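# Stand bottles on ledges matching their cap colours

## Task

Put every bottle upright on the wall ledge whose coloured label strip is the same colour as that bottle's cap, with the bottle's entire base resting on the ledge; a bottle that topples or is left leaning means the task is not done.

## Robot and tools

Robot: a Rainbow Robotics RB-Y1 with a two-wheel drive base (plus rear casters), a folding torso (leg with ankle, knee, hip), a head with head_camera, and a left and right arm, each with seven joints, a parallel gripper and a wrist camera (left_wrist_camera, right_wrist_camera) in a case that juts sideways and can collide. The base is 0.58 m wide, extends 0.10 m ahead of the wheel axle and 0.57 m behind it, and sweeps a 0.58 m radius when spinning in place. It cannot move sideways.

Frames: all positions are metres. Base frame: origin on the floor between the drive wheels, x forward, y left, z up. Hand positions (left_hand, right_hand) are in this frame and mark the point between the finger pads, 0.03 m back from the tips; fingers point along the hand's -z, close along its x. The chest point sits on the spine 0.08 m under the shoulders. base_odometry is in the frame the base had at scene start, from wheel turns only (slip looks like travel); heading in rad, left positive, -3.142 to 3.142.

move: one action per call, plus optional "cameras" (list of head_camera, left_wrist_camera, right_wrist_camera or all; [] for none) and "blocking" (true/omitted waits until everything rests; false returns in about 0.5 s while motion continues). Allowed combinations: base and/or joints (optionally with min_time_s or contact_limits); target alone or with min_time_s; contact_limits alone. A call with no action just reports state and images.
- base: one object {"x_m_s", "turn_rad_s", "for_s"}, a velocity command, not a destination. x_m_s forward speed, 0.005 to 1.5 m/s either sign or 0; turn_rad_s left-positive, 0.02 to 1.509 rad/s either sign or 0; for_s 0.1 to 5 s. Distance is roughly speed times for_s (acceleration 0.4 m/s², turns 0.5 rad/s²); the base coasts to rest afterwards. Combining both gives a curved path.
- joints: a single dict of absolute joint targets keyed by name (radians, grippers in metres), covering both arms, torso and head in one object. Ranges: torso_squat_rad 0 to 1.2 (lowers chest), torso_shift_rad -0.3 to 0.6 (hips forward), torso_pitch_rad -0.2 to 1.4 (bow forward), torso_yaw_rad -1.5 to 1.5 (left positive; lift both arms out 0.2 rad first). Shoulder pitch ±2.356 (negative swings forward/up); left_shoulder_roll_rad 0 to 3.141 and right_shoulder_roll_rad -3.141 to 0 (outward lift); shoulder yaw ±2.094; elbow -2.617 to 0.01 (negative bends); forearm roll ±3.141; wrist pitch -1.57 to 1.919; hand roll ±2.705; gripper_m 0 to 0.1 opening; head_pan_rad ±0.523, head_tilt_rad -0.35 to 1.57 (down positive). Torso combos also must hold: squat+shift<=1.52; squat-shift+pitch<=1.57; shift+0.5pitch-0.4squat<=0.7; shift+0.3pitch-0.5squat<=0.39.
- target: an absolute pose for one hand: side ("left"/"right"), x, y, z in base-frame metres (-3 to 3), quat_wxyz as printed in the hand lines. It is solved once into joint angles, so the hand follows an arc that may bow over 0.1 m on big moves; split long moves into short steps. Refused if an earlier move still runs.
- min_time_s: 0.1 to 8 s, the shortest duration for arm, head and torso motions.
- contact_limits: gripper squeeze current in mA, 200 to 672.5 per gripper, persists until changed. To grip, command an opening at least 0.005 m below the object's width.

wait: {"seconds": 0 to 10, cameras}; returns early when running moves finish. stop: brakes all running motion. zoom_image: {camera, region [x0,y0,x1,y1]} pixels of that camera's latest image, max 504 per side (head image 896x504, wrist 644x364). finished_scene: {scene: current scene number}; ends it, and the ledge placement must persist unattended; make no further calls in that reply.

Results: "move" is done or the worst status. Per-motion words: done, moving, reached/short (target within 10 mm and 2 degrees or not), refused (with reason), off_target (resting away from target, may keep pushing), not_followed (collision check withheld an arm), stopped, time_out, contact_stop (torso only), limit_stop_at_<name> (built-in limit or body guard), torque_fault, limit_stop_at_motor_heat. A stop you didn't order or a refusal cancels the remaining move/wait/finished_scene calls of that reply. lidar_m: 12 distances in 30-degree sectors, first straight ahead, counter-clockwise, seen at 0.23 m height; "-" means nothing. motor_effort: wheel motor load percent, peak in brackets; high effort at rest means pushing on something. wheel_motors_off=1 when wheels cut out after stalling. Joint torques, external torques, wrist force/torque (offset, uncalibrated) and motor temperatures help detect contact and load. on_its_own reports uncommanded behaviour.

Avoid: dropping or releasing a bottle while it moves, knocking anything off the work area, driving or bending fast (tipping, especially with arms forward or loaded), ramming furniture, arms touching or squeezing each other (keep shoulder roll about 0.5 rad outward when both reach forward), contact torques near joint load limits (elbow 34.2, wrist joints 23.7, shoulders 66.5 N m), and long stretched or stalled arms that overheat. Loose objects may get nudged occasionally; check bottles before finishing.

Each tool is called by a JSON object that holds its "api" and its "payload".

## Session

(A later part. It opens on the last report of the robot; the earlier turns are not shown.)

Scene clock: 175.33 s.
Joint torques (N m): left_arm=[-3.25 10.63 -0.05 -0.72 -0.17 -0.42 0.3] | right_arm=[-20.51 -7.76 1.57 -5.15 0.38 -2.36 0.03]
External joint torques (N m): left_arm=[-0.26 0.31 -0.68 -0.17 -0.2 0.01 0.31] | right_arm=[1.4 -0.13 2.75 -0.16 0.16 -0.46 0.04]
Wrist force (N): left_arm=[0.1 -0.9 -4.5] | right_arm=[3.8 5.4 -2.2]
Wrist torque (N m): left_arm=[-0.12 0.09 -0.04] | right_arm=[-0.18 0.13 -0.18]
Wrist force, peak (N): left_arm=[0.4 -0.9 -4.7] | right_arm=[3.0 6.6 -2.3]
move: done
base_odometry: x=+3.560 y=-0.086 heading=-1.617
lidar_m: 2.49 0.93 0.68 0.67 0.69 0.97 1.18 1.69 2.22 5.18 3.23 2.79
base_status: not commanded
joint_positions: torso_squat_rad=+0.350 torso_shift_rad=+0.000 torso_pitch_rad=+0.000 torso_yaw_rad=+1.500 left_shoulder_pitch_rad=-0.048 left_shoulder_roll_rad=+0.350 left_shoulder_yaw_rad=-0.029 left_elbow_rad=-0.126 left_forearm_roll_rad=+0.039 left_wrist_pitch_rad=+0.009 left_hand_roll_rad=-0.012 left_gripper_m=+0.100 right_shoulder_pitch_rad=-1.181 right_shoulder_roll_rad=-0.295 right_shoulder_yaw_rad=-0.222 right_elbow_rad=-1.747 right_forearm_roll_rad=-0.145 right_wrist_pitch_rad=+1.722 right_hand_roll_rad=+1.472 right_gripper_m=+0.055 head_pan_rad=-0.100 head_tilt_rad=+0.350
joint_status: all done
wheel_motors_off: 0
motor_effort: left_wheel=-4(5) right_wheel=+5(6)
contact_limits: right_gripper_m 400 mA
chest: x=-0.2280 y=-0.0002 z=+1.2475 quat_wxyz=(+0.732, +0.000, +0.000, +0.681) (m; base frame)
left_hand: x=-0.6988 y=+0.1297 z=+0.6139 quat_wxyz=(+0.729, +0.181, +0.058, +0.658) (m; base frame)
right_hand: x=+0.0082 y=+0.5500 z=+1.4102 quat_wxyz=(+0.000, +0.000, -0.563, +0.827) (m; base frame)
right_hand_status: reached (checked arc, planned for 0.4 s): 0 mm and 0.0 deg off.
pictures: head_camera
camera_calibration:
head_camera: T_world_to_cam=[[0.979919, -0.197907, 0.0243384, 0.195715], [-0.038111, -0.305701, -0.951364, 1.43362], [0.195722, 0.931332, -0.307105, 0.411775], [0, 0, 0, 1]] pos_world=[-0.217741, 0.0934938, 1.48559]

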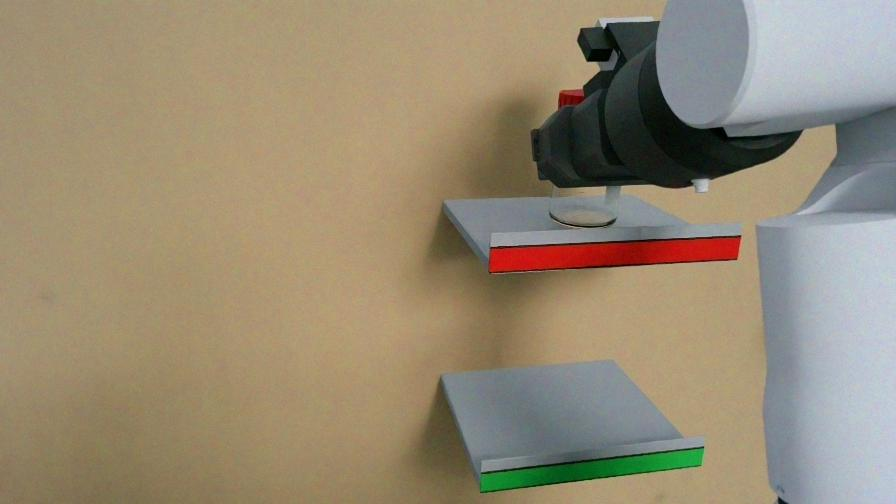

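{"api": "move", "payload": {"target": {"side": "right", "x": 0.008, "y": 0.55, "z": 1.406, "quat_wxyz": [0, 0, 0.56281, -0.82658]}, "min_time_s": 0.3}}

{"api": "move", "payload": {"target": {"side": "right", "x": 0.008, "y": 0.55, "z": 1.403, "quat_wxyz": [0, 0, 0.56281, -0.82658]}, "min_time_s": 0.3, "cameras": ["head_camera"]}}

{"api": "zoom_image", "payload": {"camera": "head_camera", "region": [430, 20, 760, 290]}}

Scene clock: 176.43 s.
Joint torques (N m): left_arm=[-3.21 10.9 0.24 -0.74 -0.15 -0.47 0.22] | right_arm=[-20.59 -7.56 1.02 -5.16 0.24 -2.29 0.2]
External joint torques (N m): left_arm=[-0.23 0.58 -0.38 -0.19 -0.18 -0.04 0.22] | right_arm=[1.28 0.03 2.21 -0.13 0.01 -0.39 0.21]
Wrist force (N): left_arm=[0.1 -0.8 -4.5] | right_arm=[3.1 5.3 -2.0]
Wrist torque (N m): left_arm=[-0.13 0.09 -0.06] | right_arm=[-0.20 0.03 -0.18]
Wrist force, peak (N): left_arm=[-0.1 -1.0 -4.7] | right_arm=[3.2 6.6 -2.3]
move: done
base_odometry: x=+3.560 y=-0.086 heading=-1.617
lidar_m: 2.49 0.94 0.68 0.66 0.70 0.96 1.19 1.69 2.21 5.18 3.23 2.78
base_status: not commanded
joint_positions: torso_squat_rad=+0.350 torso_shift_rad=+0.000 torso_pitch_rad=+0.000 torso_yaw_rad=+1.500 left_shoulder_pitch_rad=-0.048 left_shoulder_roll_rad=+0.350 left_shoulder_yaw_rad=-0.029 left_elbow_rad=-0.126 left_forearm_roll_rad=+0.039 left_wrist_pitch_rad=+0.009 left_hand_roll_rad=-0.012 left_gripper_m=+0.100 right_shoulder_pitch_rad=-1.168 right_shoulder_roll_rad=-0.291 right_shoulder_yaw_rad=-0.220 right_elbow_rad=-1.757 right_forearm_roll_rad=-0.144 right_wrist_pitch_rad=+1.718 right_hand_roll_rad=+1.472 right_gripper_m=+0.055 head_pan_rad=-0.100 head_tilt_rad=+0.350
joint_status: all done
wheel_motors_off: 0
motor_effort: left_wheel=-5(5) right_wheel=+4(5)
contact_limits: right_gripper_m 400 mA
chest: x=-0.2280 y=-0.0002 z=+1.2475 quat_wxyz=(+0.732, +0.000, +0.000, +0.681) (m; base frame)
left_hand: x=-0.6988 y=+0.1297 z=+0.6139 quat_wxyz=(+0.729, +0.181, +0.058, +0.658) (m; base frame)
right_hand: x=+0.0082 y=+0.5500 z=+1.4061 quat_wxyz=(+0.000, +0.000, -0.563, +0.827) (m; base frame)
right_hand_status: reached (checked arc, planned for 0.3 s): 0 mm and 0.0 deg off.
pictures: none

Scene clock: 177.07 s.
Joint torques (N m): left_arm=[-2.85 11.17 -0.19 -0.75 -0.09 -0.47 0.25] | right_arm=[-16.24 -5.56 1.51 -3.11 -0.12 -0.36 0.21]
External joint torques (N m): left_arm=[0.13 0.85 -0.82 -0.2 -0.12 -0.04 0.26] | right_arm=[5.59 1.99 2.7 1.93 -0.35 1.54 0.21]
Wrist force (N): left_arm=[0.2 -1.0 -4.4] | right_arm=[2.1 -4.2 0.0]
Wrist torque (N m): left_arm=[-0.11 0.11 -0.04] | right_arm=[-0.25 0.09 -0.11]
Wrist force, peak (N): left_arm=[0.2 -0.8 -4.8] | right_arm=[3.5 6.4 -1.0]
move: done
base_odometry: x=+3.560 y=-0.086 heading=-1.617
lidar_m: 2.50 0.94 0.69 0.66 0.70 0.97 1.18 1.70 2.22 5.18 3.22 2.79
base_status: not commanded
joint_positions: torso_squat_rad=+0.350 torso_shift_rad=+0.000 torso_pitch_rad=+0.000 torso_yaw_rad=+1.500 left_shoulder_pitch_rad=-0.048 left_shoulder_roll_rad=+0.350 left_shoulder_yaw_rad=-0.029 left_elbow_rad=-0.126 left_forearm_roll_rad=+0.039 left_wrist_pitch_rad=+0.009 left_hand_roll_rad=-0.012 left_gripper_m=+0.100 right_shoulder_pitch_rad=-1.159 right_shoulder_roll_rad=-0.288 right_shoulder_yaw_rad=-0.219 right_elbow_rad=-1.764 right_forearm_roll_rad=-0.143 right_wrist_pitch_rad=+1.714 right_hand_roll_rad=+1.472 right_gripper_m=+0.055 head_pan_rad=-0.100 head_tilt_rad=+0.350
joint_status: all done
wheel_motors_off: 0
motor_effort: left_wheel=-4(5) right_wheel=+5(5)
contact_limits: right_gripper_m 400 mA
chest: x=-0.2280 y=-0.0002 z=+1.2475 quat_wxyz=(+0.732, +0.000, +0.000, +0.681) (m; base frame)
left_hand: x=-0.6988 y=+0.1297 z=+0.6140 quat_wxyz=(+0.729, +0.181, +0.058, +0.658) (m; base frame)
right_hand: x=+0.0082 y=+0.5498 z=+1.4040 quat_wxyz=(+0.000, +0.000, -0.564, +0.826) (m; base frame)
right_hand_status: reached (checked arc, planned for 0.3 s): 1 mm and 0.1 deg off.
pictures: head_camera
camera_calibration:
head_camera: T_world_to_cam=[[0.979919, -0.197907, 0.0243384, 0.195715], [-0.038111, -0.305701, -0.951364, 1.43362], [0.195722, 0.931332, -0.307105, 0.411775], [0, 0, 0, 1]] pos_world=[-0.217741, 0.0934938, 1.48559]

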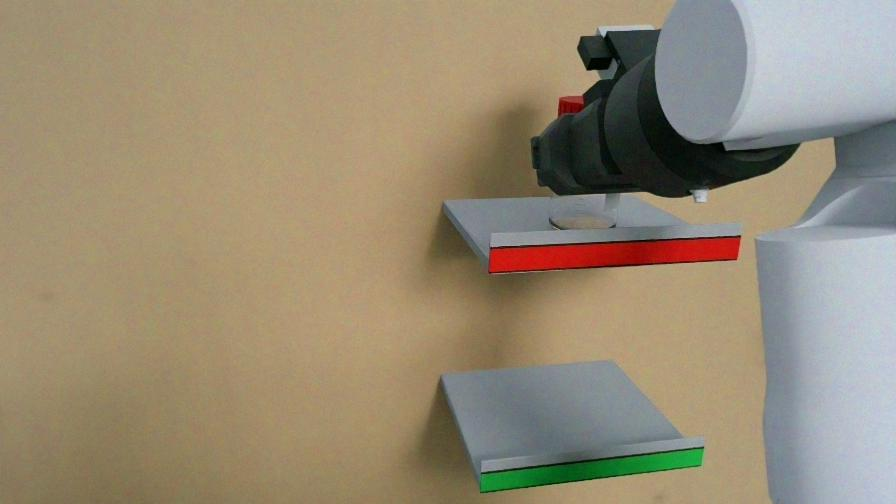

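Scaled by 1.527 from the camera's 896x504 image, which has a finer 1280x720 frame.

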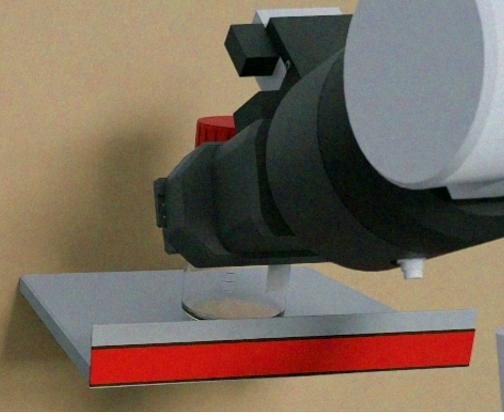

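{"api": "move", "payload": {"contact_limits": {"right_gripper_m": 210}}}

{"api": "wait", "payload": {"seconds": 0.3, "cameras": ["right_wrist_camera"]}}

{"api": "move", "payload": {"joints": {"right_gripper_m": 0.1}, "cameras": ["head_camera", "right_wrist_camera"]}}

Scene clock: 178.27 s.
Joint torques (N m): left_arm=[-2.99 10.84 -0.4 -0.51 -0.05 -0.41 0.23] | right_arm=[-16.47 -6.21 1.78 -2.93 -0.19 -0.04 0.27]
External joint torques (N m): left_arm=[0 0.52 -1.03 0.04 -0.09 0.01 0.24] | right_arm=[5.36 1.34 2.98 2.11 -0.41 1.86 0.28]
Wrist force (N): left_arm=[0.2 -0.8 -4.6] | right_arm=[1.9 -3.8 -1.9]
Wrist torque (N m): left_arm=[-0.12 0.09 -0.03] | right_arm=[-0.38 0.08 -0.12]
Wrist force, peak (N): left_arm=[0.0 -0.8 -4.8] | right_arm=[2.7 -5.3 -0.6]
base_odometry: x=+3.560 y=-0.086 heading=-1.617
lidar_m: 2.50 0.94 0.69 0.66 0.70 0.97 1.19 1.70 2.21 5.18 3.23 2.78
base_status: not commanded
joint_positions: torso_squat_rad=+0.350 torso_shift_rad=+0.000 torso_pitch_rad=+0.000 torso_yaw_rad=+1.500 left_shoulder_pitch_rad=-0.048 left_shoulder_roll_rad=+0.350 left_shoulder_yaw_rad=-0.029 left_elbow_rad=-0.126 left_forearm_roll_rad=+0.039 left_wrist_pitch_rad=+0.009 left_hand_roll_rad=-0.012 left_gripper_m=+0.100 right_shoulder_pitch_rad=-1.159 right_shoulder_roll_rad=-0.288 right_shoulder_yaw_rad=-0.219 right_elbow_rad=-1.764 right_forearm_roll_rad=-0.143 right_wrist_pitch_rad=+1.714 right_hand_roll_rad=+1.472 right_gripper_m=+0.056 head_pan_rad=-0.100 head_tilt_rad=+0.350
joint_status: not commanded
wheel_motors_off: 0
motor_effort: left_wheel=-5(5) right_wheel=+4(6)
contact_limits: right_gripper_m 210 mA
chest: x=-0.2280 y=-0.0002 z=+1.2475 quat_wxyz=(+0.732, +0.000, +0.000, +0.681) (m; base frame)
left_hand: x=-0.6988 y=+0.1297 z=+0.6140 quat_wxyz=(+0.729, +0.181, +0.058, +0.658) (m; base frame)
right_hand: x=+0.0082 y=+0.5498 z=+1.4041 quat_wxyz=(+0.000, +0.000, -0.564, +0.826) (m; base frame)
pictures: none

Scene clock: 178.57 s.
Joint torques (N m): left_arm=[-3.16 10.76 0.4 -0.32 -0.1 -0.45 0.21] | right_arm=[-16.48 -5.73 1.53 -3.01 -0.3 0.08 0.19]
External joint torques (N m): left_arm=[-0.17 0.45 -0.23 0.23 -0.13 -0.03 0.21] | right_arm=[5.35 1.82 2.72 2.03 -0.53 1.98 0.2]
Wrist force (N): left_arm=[0.2 -1.1 -4.5] | right_arm=[1.8 -4.0 -1.7]
Wrist torque (N m): left_arm=[-0.08 0.12 -0.03] | right_arm=[-0.32 0.10 -0.14]
Wrist force, peak (N): left_arm=[0.3 -0.8 -4.8] | right_arm=[2.4 -4.7 -2.2]
base_odometry: x=+3.560 y=-0.086 heading=-1.617
lidar_m: 2.50 0.94 0.69 0.66 0.70 0.97 1.19 1.69 2.21 5.18 3.24 2.79
base_status: not commanded
joint_positions: torso_squat_rad=+0.350 torso_shift_rad=+0.000 torso_pitch_rad=+0.000 torso_yaw_rad=+1.500 left_shoulder_pitch_rad=-0.048 left_shoulder_roll_rad=+0.350 left_shoulder_yaw_rad=-0.029 left_elbow_rad=-0.126 left_forearm_roll_rad=+0.039 left_wrist_pitch_rad=+0.009 left_hand_roll_rad=-0.012 left_gripper_m=+0.100 right_shoulder_pitch_rad=-1.159 right_shoulder_roll_rad=-0.288 right_shoulder_yaw_rad=-0.219 right_elbow_rad=-1.764 right_forearm_roll_rad=-0.143 right_wrist_pitch_rad=+1.714 right_hand_roll_rad=+1.472 right_gripper_m=+0.056 head_pan_rad=-0.100 head_tilt_rad=+0.350
joint_status: not commanded
wheel_motors_off: 0
motor_effort: left_wheel=-5(5) right_wheel=+4(6)
contact_limits: right_gripper_m 210 mA
chest: x=-0.2280 y=-0.0002 z=+1.2475 quat_wxyz=(+0.732, +0.000, +0.000, +0.681) (m; base frame)
left_hand: x=-0.6988 y=+0.1297 z=+0.6140 quat_wxyz=(+0.729, +0.181, +0.058, +0.658) (m; base frame)
right_hand: x=+0.0082 y=+0.5498 z=+1.4041 quat_wxyz=(+0.000, +0.000, -0.564, +0.826) (m; base frame)
wait: 0.30 s; at rest by 0.27 s
pictures: right_wrist_camera
camera_calibration:
right_wrist_camera: T_world_to_cam=[[0.998541, 0.00274184, 0.0539351, -0.090225], [0.0359933, -0.778346, -0.626803, 1.33472], [0.0402616, 0.62783, -0.777309, 0.818015], [0, 0, 0, 1]] pos_world=[0.00911755, 0.52555, 1.47733]

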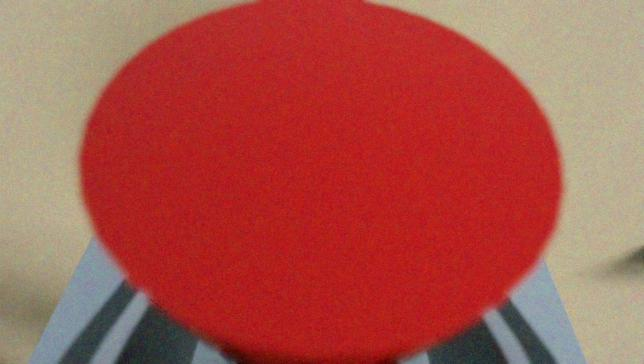

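Scene clock: 179.57 s.
Joint torques (N m): left_arm=[-2.98 11.11 0.02 -0.63 -0.08 -0.55 0.25] | right_arm=[-19.64 -6.6 1.21 -4.1 -0.11 -1.46 0.03]
External joint torques (N m): left_arm=[0.01 0.79 -0.61 -0.09 -0.12 -0.12 0.25] | right_arm=[2.2 0.95 2.41 0.95 -0.34 0.44 0.04]
Wrist force (N): left_arm=[0.0 -0.9 -4.6] | right_arm=[3.4 3.9 -1.9]
Wrist torque (N m): left_arm=[-0.11 0.09 -0.04] | right_arm=[-0.20 0.11 -0.20]
Wrist force, peak (N): left_arm=[0.3 -1.0 -4.7] | right_arm=[3.5 5.6 -1.7]
move: done
base_odometry: x=+3.560 y=-0.086 heading=-1.617
lidar_m: 2.51 0.93 0.69 0.66 0.70 0.96 1.18 1.70 2.21 5.18 3.23 2.78
base_status: not commanded
joint_positions: torso_squat_rad=+0.350 torso_shift_rad=+0.000 torso_pitch_rad=+0.000 torso_yaw_rad=+1.500 left_shoulder_pitch_rad=-0.048 left_shoulder_roll_rad=+0.350 left_shoulder_yaw_rad=-0.029 left_elbow_rad=-0.126 left_forearm_roll_rad=+0.039 left_wrist_pitch_rad=+0.009 left_hand_roll_rad=-0.012 left_gripper_m=+0.100 right_shoulder_pitch_rad=-1.158 right_shoulder_roll_rad=-0.288 right_shoulder_yaw_rad=-0.219 right_elbow_rad=-1.764 right_forearm_roll_rad=-0.143 right_wrist_pitch_rad=+1.714 right_hand_roll_rad=+1.472 right_gripper_m=+0.100 head_pan_rad=-0.100 head_tilt_rad=+0.350
joint_status: all done
wheel_motors_off: 0
motor_effort: left_wheel=-5(5) right_wheel=+4(5)
contact_limits: right_gripper_m 210 mA
chest: x=-0.2280 y=-0.0002 z=+1.2475 quat_wxyz=(+0.732, +0.000, +0.000, +0.681) (m; base frame)
left_hand: x=-0.6988 y=+0.1297 z=+0.6140 quat_wxyz=(+0.729, +0.181, +0.058, +0.658) (m; base frame)
right_hand: x=+0.0082 y=+0.5499 z=+1.4035 quat_wxyz=(+0.000, +0.000, -0.563, +0.826) (m; base frame)
pictures: head_camera, right_wrist_camera
camera_calibration:
head_camera: T_world_to_cam=[[0.979919, -0.197907, 0.0243384, 0.195715], [-0.038111, -0.305701, -0.951364, 1.43362], [0.195722, 0.931332, -0.307105, 0.411775], [0, 0, 0, 1]] pos_world=[-0.217741, 0.0934938, 1.48559]
right_wrist_camera: T_world_to_cam=[[0.998548, 0.00279985, 0.0537884, -0.0900121], [0.0358926, -0.779186, -0.625764, 1.33347], [0.0401592, 0.626786, -0.778156, 0.819302], [0, 0, 0, 1]] pos_world=[0.00911723, 0.525747, 1.47682]

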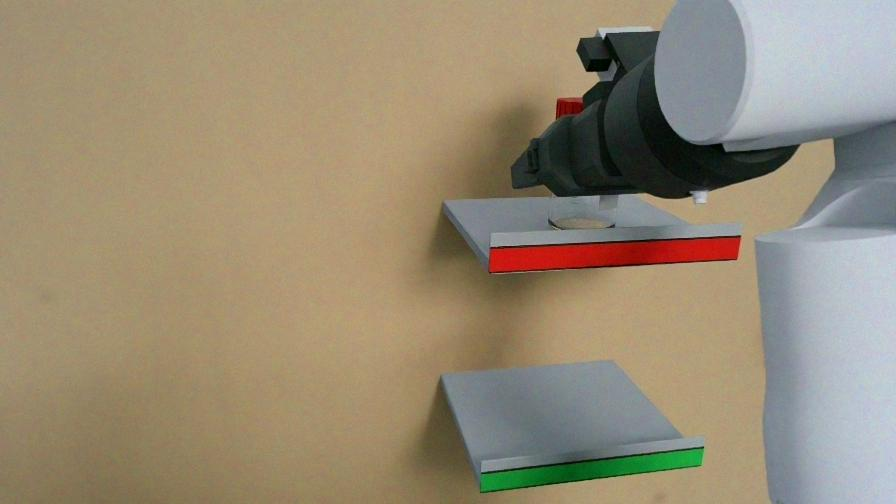

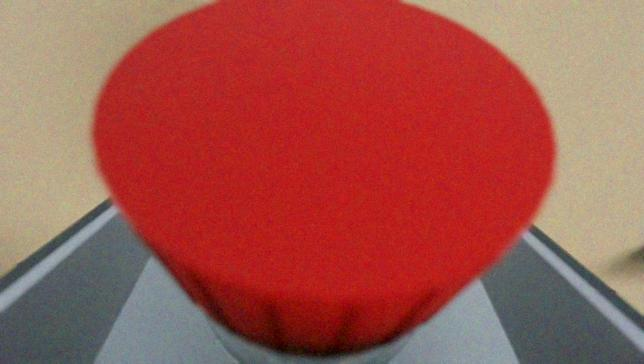

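{"api": "move", "payload": {"target": {"side": "right", "x": 0.008, "y": 0.50, "z": 1.415, "quat_wxyz": [0, 0, 0.56281, -0.82658]}, "min_time_s": 0.7, "cameras": ["head_camera", "right_wrist_camera"]}}

{"api": "move", "payload": {"target": {"side": "right", "x": 0.008, "y": 0.445, "z": 1.40, "quat_wxyz": [0, 0, 0.65606, -0.75472]}, "min_time_s": 0.8, "cameras": ["head_camera", "right_wrist_camera"]}}

Scene clock: 181.07 s.
Joint torques (N m): left_arm=[-3.14 10.98 -0.01 -0.7 -0.05 -0.4 0.26] | right_arm=[-18.9 -8.58 -2.72 -3.13 0.08 -1.91 -0.06]
External joint torques (N m): left_arm=[-0.15 0.66 -0.63 -0.15 -0.09 0.03 0.27] | right_arm=[1.36 -1.48 -1.61 0.29 -0.14 -0.01 -0.05]
Wrist force (N): left_arm=[0.1 -0.9 -4.8] | right_arm=[3.0 4.6 -2.1]
Wrist torque (N m): left_arm=[-0.12 0.07 -0.02] | right_arm=[-0.29 0.11 0.03]
Wrist force, peak (N): left_arm=[0.1 -0.9 -4.8] | right_arm=[3.2 4.9 -2.1]
move: done
base_odometry: x=+3.560 y=-0.086 heading=-1.617
lidar_m: 2.49 0.93 0.69 0.66 0.70 0.97 1.18 1.70 2.22 5.18 3.23 2.78
base_status: not commanded
joint_positions: torso_squat_rad=+0.350 torso_shift_rad=+0.000 torso_pitch_rad=+0.000 torso_yaw_rad=+1.500 left_shoulder_pitch_rad=-0.048 left_shoulder_roll_rad=+0.350 left_shoulder_yaw_rad=-0.029 left_elbow_rad=-0.126 left_forearm_roll_rad=+0.039 left_wrist_pitch_rad=+0.009 left_hand_roll_rad=-0.012 left_gripper_m=+0.100 right_shoulder_pitch_rad=-1.153 right_shoulder_roll_rad=-0.298 right_shoulder_yaw_rad=-0.233 right_elbow_rad=-1.961 right_forearm_roll_rad=-0.163 right_wrist_pitch_rad=+1.908 right_hand_roll_rad=+1.453 right_gripper_m=+0.100 head_pan_rad=-0.100 head_tilt_rad=+0.350
joint_status: all done
wheel_motors_off: 0
motor_effort: left_wheel=-5(5) right_wheel=+5(6)
contact_limits: right_gripper_m 210 mA
chest: x=-0.2280 y=-0.0002 z=+1.2475 quat_wxyz=(+0.732, +0.000, +0.000, +0.681) (m; base frame)
left_hand: x=-0.6988 y=+0.1297 z=+0.6139 quat_wxyz=(+0.729, +0.181, +0.058, +0.658) (m; base frame)
right_hand: x=+0.0078 y=+0.5008 z=+1.4151 quat_wxyz=(+0.000, +0.000, -0.563, +0.827) (m; base frame)
right_hand_status: reached (checked arc, planned for 0.7 s): 1 mm and 0.0 deg off.
pictures: head_camera, right_wrist_camera
camera_calibration:
head_camera: T_world_to_cam=[[0.979919, -0.197907, 0.0243384, 0.195715], [-0.038111, -0.305701, -0.951364, 1.43362], [0.195722, 0.931332, -0.307105, 0.411775], [0, 0, 0, 1]] pos_world=[-0.217741, 0.0934938, 1.48559]
right_wrist_camera: T_world_to_cam=[[0.9985, 0.00341756, 0.0546511, -0.0916784], [0.0368906, -0.779545, -0.625258, 1.3019], [0.0404662, 0.626336, -0.778502, 0.859848], [0, 0, 0, 1]] pos_world=[0.00871839, 0.476647, 1.48843]

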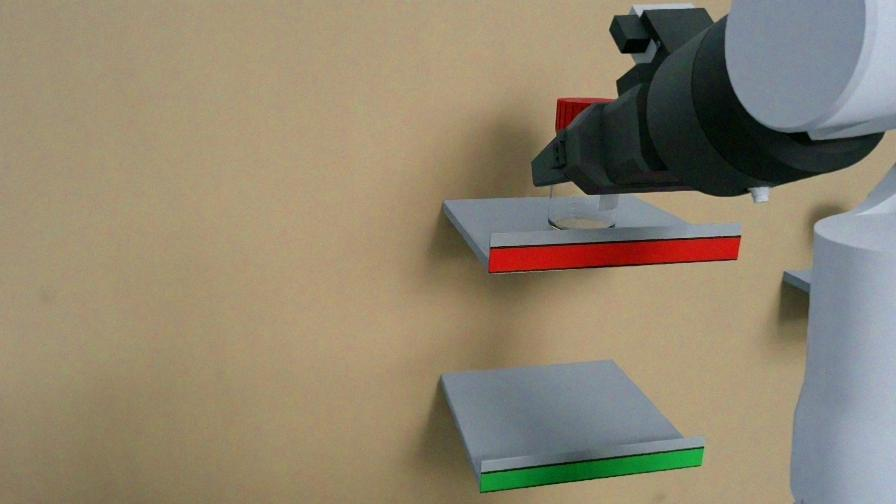

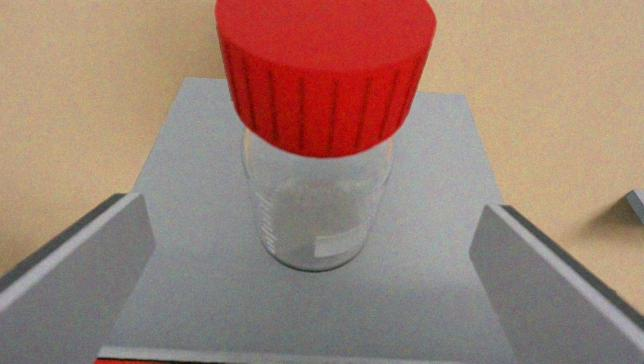

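Scene clock: 182.30 s.
Joint torques (N m): left_arm=[-3.37 10.94 0 -0.6 -0.11 -0.58 0.22] | right_arm=[-15.94 -5.38 0.39 -1.94 0.19 -2.01 -0.13]
External joint torques (N m): left_arm=[-0.38 0.62 -0.62 -0.05 -0.14 -0.16 0.23] | right_arm=[0.95 0.25 1.51 0.35 -0.06 -0.03 -0.13]
Wrist force (N): left_arm=[0.1 -0.9 -4.5] | right_arm=[2.7 5.2 -0.4]
Wrist torque (N m): left_arm=[-0.11 0.11 -0.03] | right_arm=[-0.35 0.02 -0.02]
Wrist force, peak (N): left_arm=[-0.3 -1.1 -4.6] | right_arm=[3.2 6.0 -0.1]
move: done
base_odometry: x=+3.560 y=-0.086 heading=-1.617
lidar_m: 2.49 0.94 0.69 0.66 0.70 0.97 1.19 1.70 2.22 5.18 3.23 2.78
base_status: not commanded
joint_positions: torso_squat_rad=+0.350 torso_shift_rad=+0.000 torso_pitch_rad=+0.000 torso_yaw_rad=+1.500 left_shoulder_pitch_rad=-0.048 left_shoulder_roll_rad=+0.350 left_shoulder_yaw_rad=-0.029 left_elbow_rad=-0.126 left_forearm_roll_rad=+0.039 left_wrist_pitch_rad=+0.009 left_hand_roll_rad=-0.012 left_gripper_m=+0.100 right_shoulder_pitch_rad=-0.875 right_shoulder_roll_rad=-0.248 right_shoulder_yaw_rad=-0.207 right_elbow_rad=-2.382 right_forearm_roll_rad=-0.147 right_wrist_pitch_rad=+1.810 right_hand_roll_rad=+1.428 right_gripper_m=+0.100 head_pan_rad=-0.100 head_tilt_rad=+0.350
joint_status: all done
wheel_motors_off: 0
motor_effort: left_wheel=-6(6) right_wheel=+5(6)
contact_limits: right_gripper_m 210 mA
chest: x=-0.2280 y=-0.0002 z=+1.2475 quat_wxyz=(+0.732, +0.000, +0.000, +0.681) (m; base frame)
left_hand: x=-0.6988 y=+0.1297 z=+0.6140 quat_wxyz=(+0.729, +0.181, +0.058, +0.658) (m; base frame)
right_hand: x=+0.0082 y=+0.4450 z=+1.4001 quat_wxyz=(+0.000, +0.000, -0.656, +0.755) (m; base frame)
right_hand_status: reached (checked arc, planned for 0.8 s): 0 mm and 0.0 deg off.
pictures: head_camera, right_wrist_camera
camera_calibration:
head_camera: T_world_to_cam=[[0.979938, -0.197816, 0.0243074, 0.195756], [-0.0381128, -0.305705, -0.951363, 1.43362], [0.195625, 0.93135, -0.307111, 0.411762], [0, 0, 0, 1]] pos_world=[-0.217741, 0.0934934, 1.48559]
right_wrist_camera: T_world_to_cam=[[0.998541, -0.00981858, 0.0531048, -0.0829714], [0.0359926, -0.612114, -0.78995, 1.40512], [0.0402624, 0.790709, -0.610867, 0.575203], [0, 0, 0, 1]] pos_world=[0.00911755, 0.404458, 1.46575]

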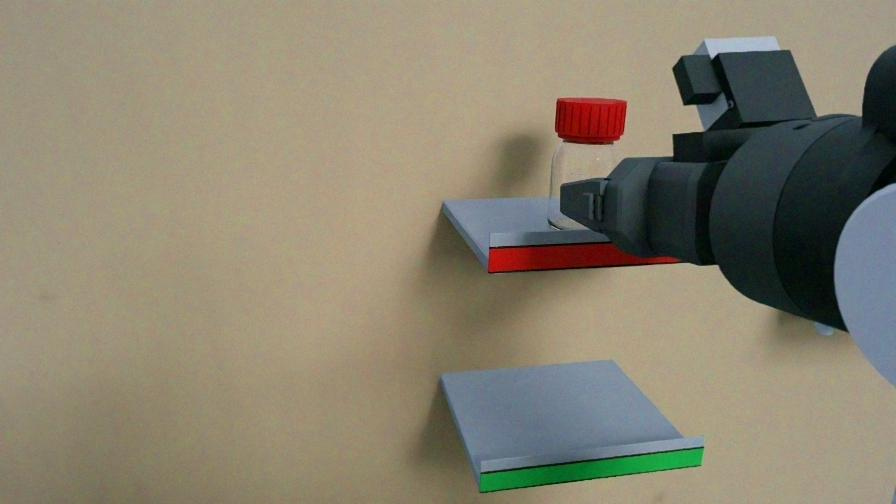

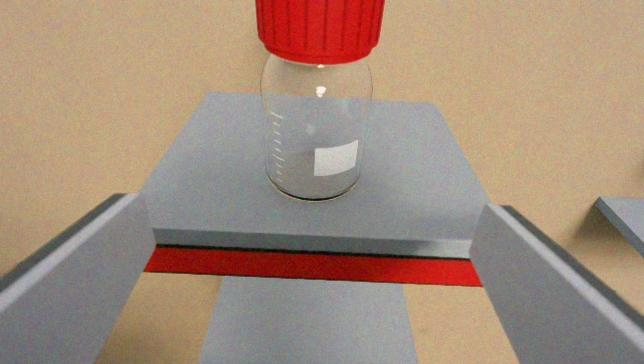

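{"api": "move", "payload": {"base": {"x_m_s": 0.4, "for_s": 1.0}, "joints": {"right_shoulder_pitch_rad": -0.513, "right_shoulder_roll_rad": -0.137, "right_shoulder_yaw_rad": -0.135, "right_elbow_rad": -2.533, "right_forearm_roll_rad": -0.098, "right_wrist_pitch_rad": 1.596, "right_hand_roll_rad": 1.483}, "min_time_s": 1.0, "cameras": ["head_camera", "right_wrist_camera"]}}

Scene clock: 186.17 s.
Joint torques (N m): left_arm=[-2.98 11.75 0.06 -0.62 -0.08 -0.37 0.25] | right_arm=[-12.56 -3.9 1.17 -3.85 0.04 -1.96 0.04]
External joint torques (N m): left_arm=[0.01 1.43 -0.57 -0.07 -0.11 0.06 0.25] | right_arm=[1.38 -0.37 1.98 0.37 -0.16 0.03 0.05]
Wrist force (N): left_arm=[0.1 -0.7 -4.5] | right_arm=[2.9 4.0 0.1]
Wrist torque (N m): left_arm=[-0.12 0.09 -0.03] | right_arm=[-0.16 0.02 -0.14]
Wrist force, peak (N): left_arm=[0.3 -1.0 -5.0] | right_arm=[3.9 5.2 0.1]
move: done
base_odometry: x=+3.542 y=-0.486 heading=-1.618
lidar_m: 2.31 0.93 0.69 0.66 0.69 0.96 1.38 2.07 2.94 5.19 2.84 2.37
base_status: done (sent for 1 of 1 s)
joint_positions: torso_squat_rad=+0.350 torso_shift_rad=+0.000 torso_pitch_rad=+0.000 torso_yaw_rad=+1.500 left_shoulder_pitch_rad=-0.048 left_shoulder_roll_rad=+0.350 left_shoulder_yaw_rad=-0.029 left_elbow_rad=-0.126 left_forearm_roll_rad=+0.039 left_wrist_pitch_rad=+0.009 left_hand_roll_rad=-0.012 left_gripper_m=+0.100 right_shoulder_pitch_rad=-0.513 right_shoulder_roll_rad=-0.137 right_shoulder_yaw_rad=-0.135 right_elbow_rad=-2.533 right_forearm_roll_rad=-0.098 right_wrist_pitch_rad=+1.596 right_hand_roll_rad=+1.483 right_gripper_m=+0.100 head_pan_rad=-0.100 head_tilt_rad=+0.350
joint_status: all done
wheel_motors_off: 0
motor_effort: left_wheel=-6(37) right_wheel=+1(23)
contact_limits: right_gripper_m 210 mA
chest: x=-0.2279 y=-0.0002 z=+1.2475 quat_wxyz=(+0.732, +0.000, +0.000, +0.681) (m; base frame)
left_hand: x=-0.6987 y=+0.1297 z=+0.6140 quat_wxyz=(+0.729, +0.181, +0.058, +0.658) (m; base frame)
right_hand: x=+0.0082 y=+0.4299 z=+1.3198 quat_wxyz=(+0.000, -0.001, -0.656, +0.755) (m; base frame)
pictures: head_camera, right_wrist_camera
camera_calibration:
head_camera: T_world_to_cam=[[0.979934, -0.197847, 0.0242146, 0.195798], [-0.0382085, -0.305685, -0.951366, 1.4336], [0.195626, 0.93135, -0.307111, 0.411742], [0, 0, 0, 1]] pos_world=[-0.217641, 0.0934935, 1.48559]
right_wrist_camera: T_world_to_cam=[[0.998489, -0.0104292, 0.0539488, -0.0796896], [0.0362855, -0.612143, -0.789914, 1.3324], [0.0412625, 0.790678, -0.61084, 0.538062], [0, 0, 0, 1]] pos_world=[0.00902046, 0.389356, 1.38545]

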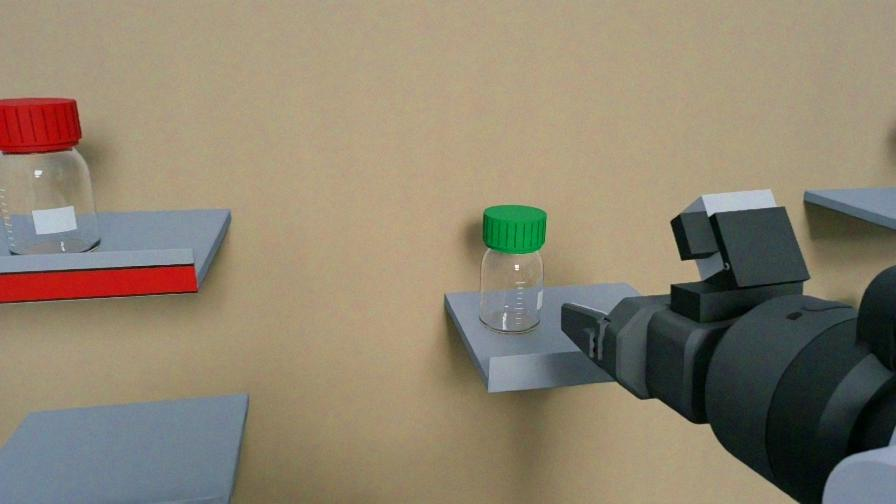

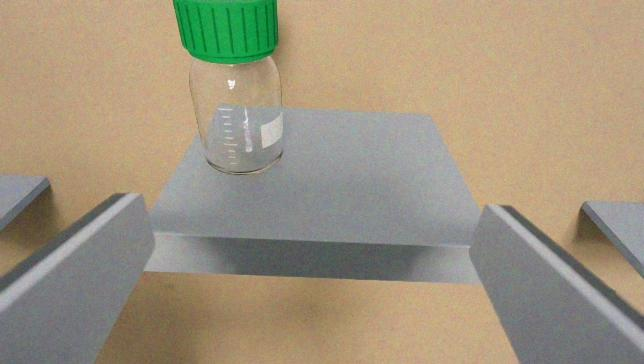

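{"api": "move", "payload": {"target": {"side": "right", "x": -0.045, "y": 0.44, "z": 1.306, "quat_wxyz": [0, 0, 0.65606, -0.75472]}, "min_time_s": 0.5}}

{"api": "move", "payload": {"target": {"side": "right", "x": -0.045, "y": 0.53, "z": 1.306, "quat_wxyz": [0, 0, 0.65606, -0.75472]}, "min_time_s": 0.8, "cameras": ["head_camera", "right_wrist_camera"]}}

{"api": "zoom_image", "payload": {"camera": "head_camera", "region": [400, 160, 720, 420]}}

Scene clock: 188.70 s.
Joint torques (N m): left_arm=[-3.24 11.31 0.06 -0.65 0.07 -0.44 0.28] | right_arm=[-12.44 -1.21 -0.25 -4.39 0.28 -1.75 -0.07]
External joint torques (N m): left_arm=[-0.25 0.99 -0.57 -0.1 0.04 -0.01 0.28] | right_arm=[1.46 -0.31 0.54 0.52 -0.03 0.23 -0.06]
Wrist force (N): left_arm=[0.1 -1.2 -4.4] | right_arm=[3.6 4.7 -0.1]
Wrist torque (N m): left_arm=[-0.08 0.09 -0.03] | right_arm=[-0.23 0.15 0.02]
Wrist force, peak (N): left_arm=[0.2 -0.9 -4.9] | right_arm=[2.8 5.7 -0.5]
move: done
base_odometry: x=+3.542 y=-0.486 heading=-1.618
lidar_m: 2.32 0.93 0.69 0.65 0.69 0.96 1.37 2.07 2.93 5.19 2.83 2.36
base_status: not commanded
joint_positions: torso_squat_rad=+0.350 torso_shift_rad=+0.000 torso_pitch_rad=+0.000 torso_yaw_rad=+1.500 left_shoulder_pitch_rad=-0.048 left_shoulder_roll_rad=+0.350 left_shoulder_yaw_rad=-0.029 left_elbow_rad=-0.126 left_forearm_roll_rad=+0.039 left_wrist_pitch_rad=+0.009 left_hand_roll_rad=-0.012 left_gripper_m=+0.100 right_shoulder_pitch_rad=-0.494 right_shoulder_roll_rad=-0.041 right_shoulder_yaw_rad=+0.087 right_elbow_rad=-2.488 right_forearm_roll_rad=+0.130 right_wrist_pitch_rad=+1.532 right_hand_roll_rad=+1.433 right_gripper_m=+0.100 head_pan_rad=-0.100 head_tilt_rad=+0.350
joint_status: all done
wheel_motors_off: 0
motor_effort: left_wheel=-6(6) right_wheel=+1(3)
contact_limits: right_gripper_m 210 mA
chest: x=-0.2279 y=-0.0002 z=+1.2475 quat_wxyz=(+0.732, +0.000, +0.000, +0.681) (m; base frame)
left_hand: x=-0.6987 y=+0.1297 z=+0.6139 quat_wxyz=(+0.729, +0.181, +0.058, +0.658) (m; base frame)
right_hand: x=-0.0452 y=+0.4395 z=+1.3062 quat_wxyz=(-0.002, +0.000, -0.656, +0.755) (m; base frame)
right_hand_status: reached (checked arc, planned for 0.5 s): 1 mm and 0.2 deg off.
pictures: none

Scene clock: 189.87 s.
Joint torques (N m): left_arm=[-3.03 11.51 0.21 -0.52 -0.11 -0.36 0.35] | right_arm=[-17.35 -3.61 -1.06 -6.02 0.4 -1.84 -0.14]
External joint torques (N m): left_arm=[-0.05 1.19 -0.42 0.03 -0.14 0.06 0.35] | right_arm=[0.53 -1.17 0.09 0.75 0 0.14 -0.13]
Wrist force (N): left_arm=[0.3 -0.9 -4.5] | right_arm=[3.1 4.7 -0.6]
Wrist torque (N m): left_arm=[-0.11 0.12 -0.05] | right_arm=[-0.30 0.10 0.00]
Wrist force, peak (N): left_arm=[0.2 -0.7 -4.8] | right_arm=[3.2 5.9 -0.7]
move: done
base_odometry: x=+3.542 y=-0.486 heading=-1.618
lidar_m: 2.31 0.93 0.68 0.66 0.69 0.96 1.37 2.06 2.93 5.18 2.84 2.37
base_status: not commanded
joint_positions: torso_squat_rad=+0.350 torso_shift_rad=+0.000 torso_pitch_rad=+0.000 torso_yaw_rad=+1.500 left_shoulder_pitch_rad=-0.048 left_shoulder_roll_rad=+0.350 left_shoulder_yaw_rad=-0.029 left_elbow_rad=-0.126 left_forearm_roll_rad=+0.039 left_wrist_pitch_rad=+0.009 left_hand_roll_rad=-0.012 left_gripper_m=+0.100 right_shoulder_pitch_rad=-0.650 right_shoulder_roll_rad=-0.070 right_shoulder_yaw_rad=+0.016 right_elbow_rad=-2.098 right_forearm_roll_rad=+0.093 right_wrist_pitch_rad=+1.291 right_hand_roll_rad=+1.398 right_gripper_m=+0.100 head_pan_rad=-0.100 head_tilt_rad=+0.350
joint_status: all done
wheel_motors_off: 0
motor_effort: left_wheel=-6(6) right_wheel=+3(4)
contact_limits: right_gripper_m 210 mA
chest: x=-0.2279 y=-0.0002 z=+1.2475 quat_wxyz=(+0.732, +0.000, +0.000, +0.681) (m; base frame)
left_hand: x=-0.6987 y=+0.1297 z=+0.6140 quat_wxyz=(+0.729, +0.181, +0.058, +0.658) (m; base frame)
right_hand: x=-0.0451 y=+0.5295 z=+1.3059 quat_wxyz=(+0.000, +0.000, -0.656, +0.755) (m; base frame)
right_hand_status: reached (checked arc, planned for 0.8 s): 0 mm and 0.0 deg off.
pictures: head_camera, right_wrist_camera
camera_calibration:
head_camera: T_world_to_cam=[[0.979938, -0.197816, 0.0243074, 0.195658], [-0.0381128, -0.305705, -0.951363, 1.43362], [0.195625, 0.93135, -0.307111, 0.411743], [0, 0, 0, 1]] pos_world=[-0.217641, 0.0934934, 1.48559]
right_wrist_camera: T_world_to_cam=[[0.998534, -0.00926271, 0.0533224, -0.0244912], [0.036496, -0.61228, -0.789798, 1.38438], [0.0399639, 0.790587, -0.611044, 0.453261], [0, 0, 0, 1]] pos_world=[-0.0441831, 0.489059, 1.37165]

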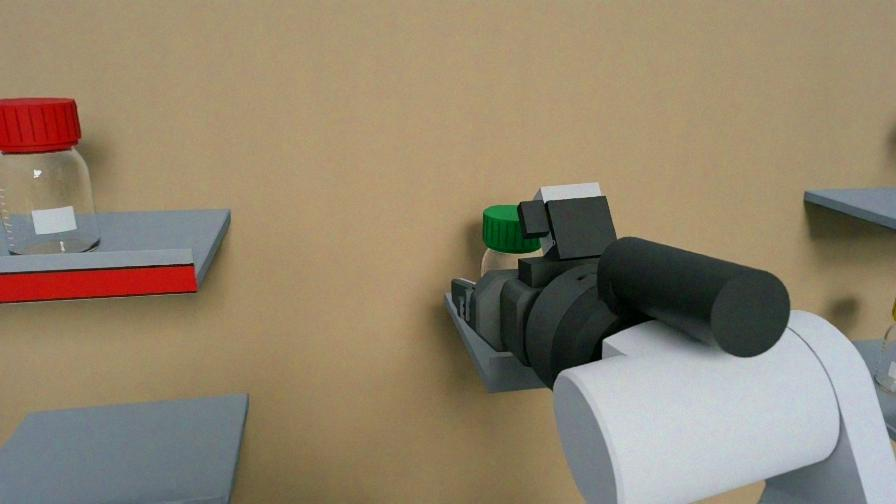

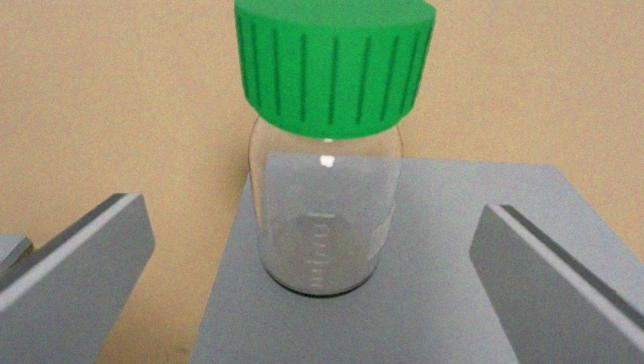

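Scaled by 1.575 from the camera's 896x504 image, which has a finer 1280x720 frame.

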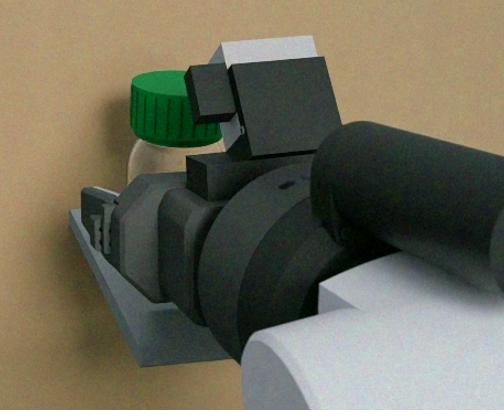

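{"api": "move", "payload": {"target": {"side": "right", "x": -0.041, "y": 0.579, "z": 1.306, "quat_wxyz": [0, 0, 0.65606, -0.75472]}, "min_time_s": 0.6, "cameras": ["right_wrist_camera"]}}

{"api": "move", "payload": {"joints": {"right_gripper_m": 0.042}, "contact_limits": {"right_gripper_m": 450}, "cameras": ["head_camera", "right_wrist_camera"]}}

Scene clock: 191.67 s.
Joint torques (N m): left_arm=[-2.9 11.76 -0.15 -0.37 -0.05 -0.5 0.27] | right_arm=[-19.68 -4.34 -1.36 -7.13 0.39 -1.8 -0.3]
External joint torques (N m): left_arm=[0.08 1.45 -0.78 0.18 -0.09 -0.07 0.27] | right_arm=[0.49 -0.64 -0.01 0.55 -0.04 0.17 -0.29]
Wrist force (N): left_arm=[0.2 -0.8 -4.5] | right_arm=[2.3 4.8 0.0]
Wrist torque (N m): left_arm=[-0.13 0.10 -0.04] | right_arm=[-0.29 0.01 -0.07]
Wrist force, peak (N): left_arm=[0.2 -0.8 -4.8] | right_arm=[3.9 5.3 -0.2]
move: done
base_odometry: x=+3.542 y=-0.486 heading=-1.618
lidar_m: 2.31 0.94 0.69 0.66 0.69 0.96 1.38 2.08 2.93 5.19 2.83 2.37
base_status: not commanded
joint_positions: torso_squat_rad=+0.350 torso_shift_rad=+0.000 torso_pitch_rad=+0.000 torso_yaw_rad=+1.500 left_shoulder_pitch_rad=-0.048 left_shoulder_roll_rad=+0.350 left_shoulder_yaw_rad=-0.029 left_elbow_rad=-0.126 left_forearm_roll_rad=+0.039 left_wrist_pitch_rad=+0.009 left_hand_roll_rad=-0.012 left_gripper_m=+0.100 right_shoulder_pitch_rad=-0.754 right_shoulder_roll_rad=-0.097 right_shoulder_yaw_rad=-0.023 right_elbow_rad=-1.860 right_forearm_roll_rad=+0.068 right_wrist_pitch_rad=+1.154 right_hand_roll_rad=+1.387 right_gripper_m=+0.100 head_pan_rad=-0.100 head_tilt_rad=+0.350
joint_status: all done
wheel_motors_off: 0
motor_effort: left_wheel=-6(6) right_wheel=+4(4)
contact_limits: right_gripper_m 210 mA
chest: x=-0.2279 y=-0.0002 z=+1.2475 quat_wxyz=(+0.732, +0.000, +0.000, +0.681) (m; base frame)
left_hand: x=-0.6987 y=+0.1298 z=+0.6139 quat_wxyz=(+0.729, +0.181, +0.058, +0.658) (m; base frame)
right_hand: x=-0.0411 y=+0.5790 z=+1.3060 quat_wxyz=(+0.000, +0.000, -0.656, +0.755) (m; base frame)
right_hand_status: reached (checked arc, planned for 0.6 s): 0 mm and 0.0 deg off.
pictures: right_wrist_camera
camera_calibration:
right_wrist_camera: T_world_to_cam=[[0.998527, -0.00928395, 0.0534587, -0.0282039], [0.0365907, -0.612283, -0.789792, 1.41448], [0.0400642, 0.790584, -0.611041, 0.414048], [0, 0, 0, 1]] pos_world=[-0.0401828, 0.538459, 1.37165]

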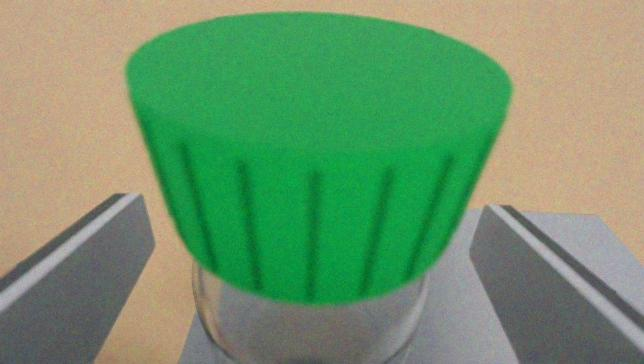

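Scene clock: 192.83 s.
Joint torques (N m): left_arm=[-2.85 11.7 -0.1 -0.31 -0.18 -0.4 0.32] | right_arm=[-19.93 -4.4 -1.4 -6.75 0.27 -1.77 0.08]
External joint torques (N m): left_arm=[0.13 1.39 -0.72 0.24 -0.21 0.03 0.32] | right_arm=[0.23 -0.7 -0.05 0.93 -0.16 0.2 0.09]
Wrist force (N): left_arm=[0.1 -0.8 -4.1] | right_arm=[2.5 4.8 0.0]
Wrist torque (N m): left_arm=[-0.12 0.08 -0.03] | right_arm=[-0.24 0.06 0.02]
Wrist force, peak (N): left_arm=[0.2 -1.0 -4.9] | right_arm=[3.4 5.1 0.4]
move: off_target
base_odometry: x=+3.542 y=-0.486 heading=-1.618
lidar_m: 2.31 0.93 0.68 0.65 0.69 0.96 1.37 2.07 2.94 5.19 2.83 2.37
base_status: not commanded
joint_positions: torso_squat_rad=+0.350 torso_shift_rad=+0.000 torso_pitch_rad=+0.000 torso_yaw_rad=+1.500 left_shoulder_pitch_rad=-0.048 left_shoulder_roll_rad=+0.350 left_shoulder_yaw_rad=-0.029 left_elbow_rad=-0.126 left_forearm_roll_rad=+0.039 left_wrist_pitch_rad=+0.009 left_hand_roll_rad=-0.012 left_gripper_m=+0.100 right_shoulder_pitch_rad=-0.754 right_shoulder_roll_rad=-0.097 right_shoulder_yaw_rad=-0.023 right_elbow_rad=-1.860 right_forearm_roll_rad=+0.068 right_wrist_pitch_rad=+1.154 right_hand_roll_rad=+1.387 right_gripper_m=+0.055 head_pan_rad=-0.100 head_tilt_rad=+0.350
joint_status: right_gripper_m off_target (ended at +0.055, target +0.042)
wheel_motors_off: 0
motor_effort: left_wheel=-6(6) right_wheel=+3(4)
contact_limits: right_gripper_m 450 mA
chest: x=-0.2279 y=-0.0002 z=+1.2475 quat_wxyz=(+0.732, +0.000, +0.000, +0.681) (m; base frame)
left_hand: x=-0.6987 y=+0.1298 z=+0.6139 quat_wxyz=(+0.729, +0.181, +0.058, +0.658) (m; base frame)
right_hand: x=-0.0411 y=+0.5790 z=+1.3060 quat_wxyz=(+0.000, +0.000, -0.656, +0.755) (m; base frame)
pictures: head_camera, right_wrist_camera
camera_calibration:
head_camera: T_world_to_cam=[[0.979938, -0.197816, 0.0243074, 0.195658], [-0.0381128, -0.305705, -0.951363, 1.43362], [0.195625, 0.93135, -0.307111, 0.411743], [0, 0, 0, 1]] pos_world=[-0.217641, 0.0934934, 1.48559]
right_wrist_camera: T_world_to_cam=[[0.998527, -0.00928395, 0.0534587, -0.0282039], [0.0365907, -0.612283, -0.789792, 1.41448], [0.0400642, 0.790584, -0.611041, 0.414048], [0, 0, 0, 1]] pos_world=[-0.0401828, 0.538459, 1.37165]

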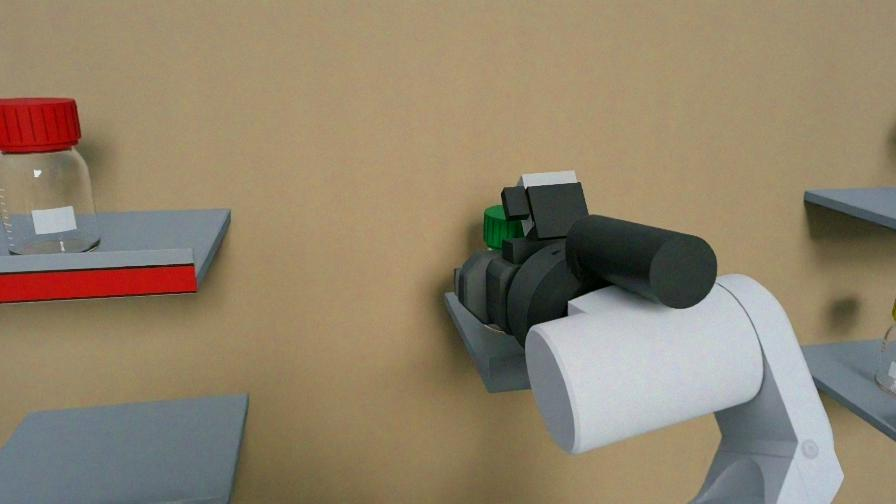

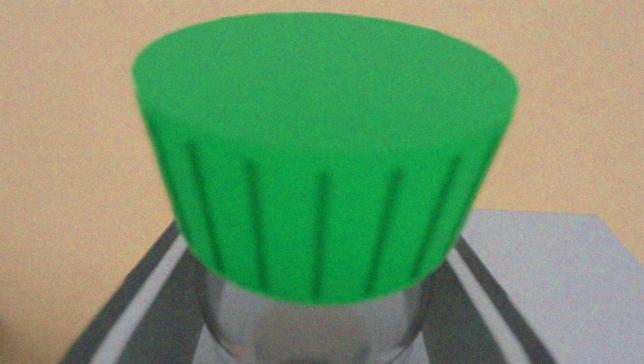

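{"api": "move", "payload": {"target": {"side": "right", "x": -0.041, "y": 0.572, "z": 1.345, "quat_wxyz": [0, 0, 0.65606, -0.75472]}, "min_time_s": 0.5}}

{"api": "move", "payload": {"target": {"side": "right", "x": -0.03, "y": 0.432, "z": 1.345, "quat_wxyz": [0, 0, 0.65606, -0.75472]}, "min_time_s": 0.9, "cameras": ["head_camera", "right_wrist_camera"]}}

Scene clock: 194.00 s.
Joint torques (N m): left_arm=[-3 11.82 0.09 -0.58 -0.21 -0.43 0.25] | right_arm=[-20.37 -6.01 -2.04 -6.48 0.29 -2.05 0.23]
External joint torques (N m): left_arm=[-0.01 1.51 -0.53 -0.03 -0.24 -0.01 0.25] | right_arm=[0.19 -1.58 -0.63 0.38 -0.13 -0.08 0.24]
Wrist force (N): left_arm=[-0.1 -1.1 -4.4] | right_arm=[3.5 6.5 0.1]
Wrist torque (N m): left_arm=[-0.08 0.07 -0.02] | right_arm=[-0.29 0.16 -0.18]
Wrist force, peak (N): left_arm=[-0.1 -1.0 -4.9] | right_arm=[3.4 7.2 0.1]
move: done
base_odometry: x=+3.542 y=-0.486 heading=-1.618
lidar_m: 2.31 0.93 0.69 0.66 0.70 0.96 1.37 2.07 2.93 5.19 2.84 2.37
base_status: not commanded
joint_positions: torso_squat_rad=+0.350 torso_shift_rad=+0.000 torso_pitch_rad=+0.000 torso_yaw_rad=+1.500 left_shoulder_pitch_rad=-0.048 left_shoulder_roll_rad=+0.350 left_shoulder_yaw_rad=-0.029 left_elbow_rad=-0.126 left_forearm_roll_rad=+0.039 left_wrist_pitch_rad=+0.009 left_hand_roll_rad=-0.012 left_gripper_m=+0.100 right_shoulder_pitch_rad=-0.854 right_shoulder_roll_rad=-0.118 right_shoulder_yaw_rad=-0.052 right_elbow_rad=-1.879 right_forearm_roll_rad=+0.048 right_wrist_pitch_rad=+1.271 right_hand_roll_rad=+1.393 right_gripper_m=+0.055 head_pan_rad=-0.100 head_tilt_rad=+0.350
joint_status: all done
wheel_motors_off: 0
motor_effort: left_wheel=-6(6) right_wheel=+4(5)
contact_limits: right_gripper_m 450 mA
chest: x=-0.2279 y=-0.0002 z=+1.2475 quat_wxyz=(+0.732, +0.000, +0.000, +0.681) (m; base frame)
left_hand: x=-0.6987 y=+0.1297 z=+0.6139 quat_wxyz=(+0.729, +0.181, +0.058, +0.658) (m; base frame)
right_hand: x=-0.0412 y=+0.5720 z=+1.3449 quat_wxyz=(+0.000, +0.000, -0.656, +0.755) (m; base frame)
right_hand_status: reached (checked arc, planned for 0.5 s): 0 mm and 0.0 deg off.
pictures: none

Scene clock: 195.27 s.
Joint torques (N m): left_arm=[-3.29 11.85 -0.25 -0.42 -0.02 -0.53 0.14] | right_arm=[-14.2 -2.08 0.66 -3.12 0.25 -2.42 0.22]
External joint torques (N m): left_arm=[-0.31 1.53 -0.87 0.13 -0.05 -0.1 0.14] | right_arm=[0.76 0.53 1.57 0.27 -0.01 -0.43 0.23]
Wrist force (N): left_arm=[0.2 -0.8 -4.6] | right_arm=[3.0 5.7 -0.2]
Wrist torque (N m): left_arm=[-0.13 0.09 -0.03] | right_arm=[-0.17 0.09 -0.15]
Wrist force, peak (N): left_arm=[0.2 -1.0 -4.7] | right_arm=[3.2 8.4 -0.4]
move: done
base_odometry: x=+3.542 y=-0.486 heading=-1.618
lidar_m: 2.31 0.93 0.69 0.66 0.69 0.97 1.38 2.07 2.93 5.19 2.83 2.37
base_status: not commanded
joint_positions: torso_squat_rad=+0.350 torso_shift_rad=+0.000 torso_pitch_rad=+0.000 torso_yaw_rad=+1.500 left_shoulder_pitch_rad=-0.048 left_shoulder_roll_rad=+0.350 left_shoulder_yaw_rad=-0.029 left_elbow_rad=-0.126 left_forearm_roll_rad=+0.039 left_wrist_pitch_rad=+0.009 left_hand_roll_rad=-0.012 left_gripper_m=+0.100 right_shoulder_pitch_rad=-0.661 right_shoulder_roll_rad=-0.092 right_shoulder_yaw_rad=-0.023 right_elbow_rad=-2.505 right_forearm_roll_rad=+0.050 right_wrist_pitch_rad=+1.706 right_hand_roll_rad=+1.440 right_gripper_m=+0.055 head_pan_rad=-0.100 head_tilt_rad=+0.350
joint_status: all done
wheel_motors_off: 0
motor_effort: left_wheel=-6(6) right_wheel=+3(5)
contact_limits: right_gripper_m 450 mA
chest: x=-0.2279 y=-0.0002 z=+1.2475 quat_wxyz=(+0.732, +0.000, +0.000, +0.681) (m; base frame)
left_hand: x=-0.6987 y=+0.1297 z=+0.6140 quat_wxyz=(+0.729, +0.181, +0.058, +0.658) (m; base frame)
right_hand: x=-0.0298 y=+0.4322 z=+1.3450 quat_wxyz=(+0.000, +0.000, -0.656, +0.755) (m; base frame)
right_hand_status: reached (checked arc, planned for 0.9 s): 0 mm and 0.0 deg off.
pictures: head_camera, right_wrist_camera
camera_calibration:
head_camera: T_world_to_cam=[[0.979934, -0.197847, 0.0242146, 0.195798], [-0.0382085, -0.305685, -0.951366, 1.4336], [0.195626, 0.93135, -0.307111, 0.411742], [0, 0, 0, 1]] pos_world=[-0.217641, 0.0934935, 1.48559]
right_wrist_camera: T_world_to_cam=[[0.998537, -0.00989786, 0.0531654, -0.0422813], [0.0359919, -0.612117, -0.789948, 1.35512], [0.0403622, 0.790705, -0.610865, 0.553196], [0, 0, 0, 1]] pos_world=[-0.0288822, 0.391658, 1.41065]

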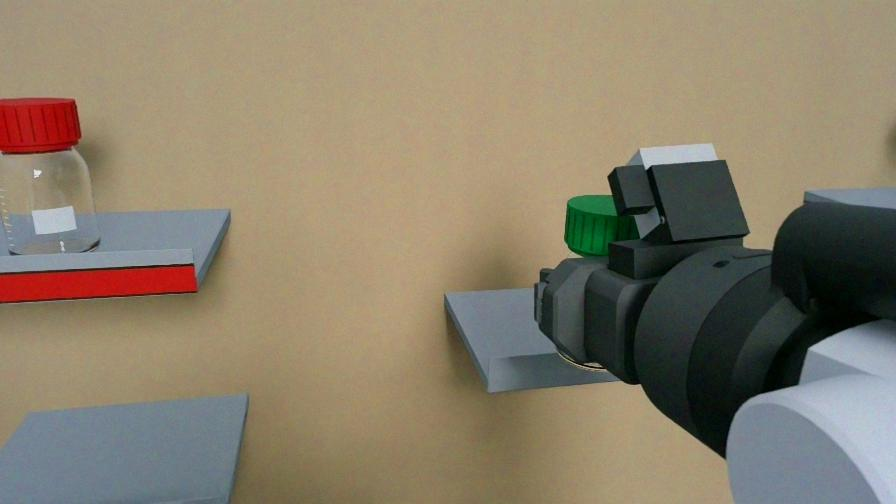

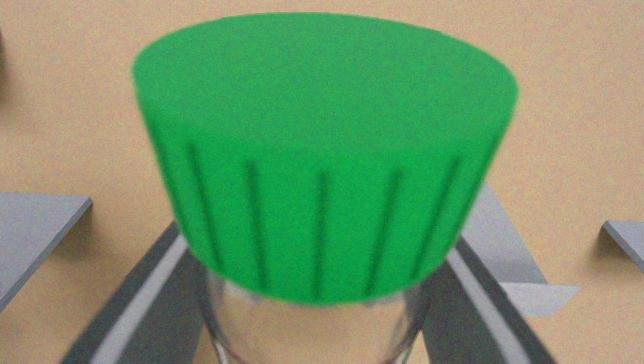

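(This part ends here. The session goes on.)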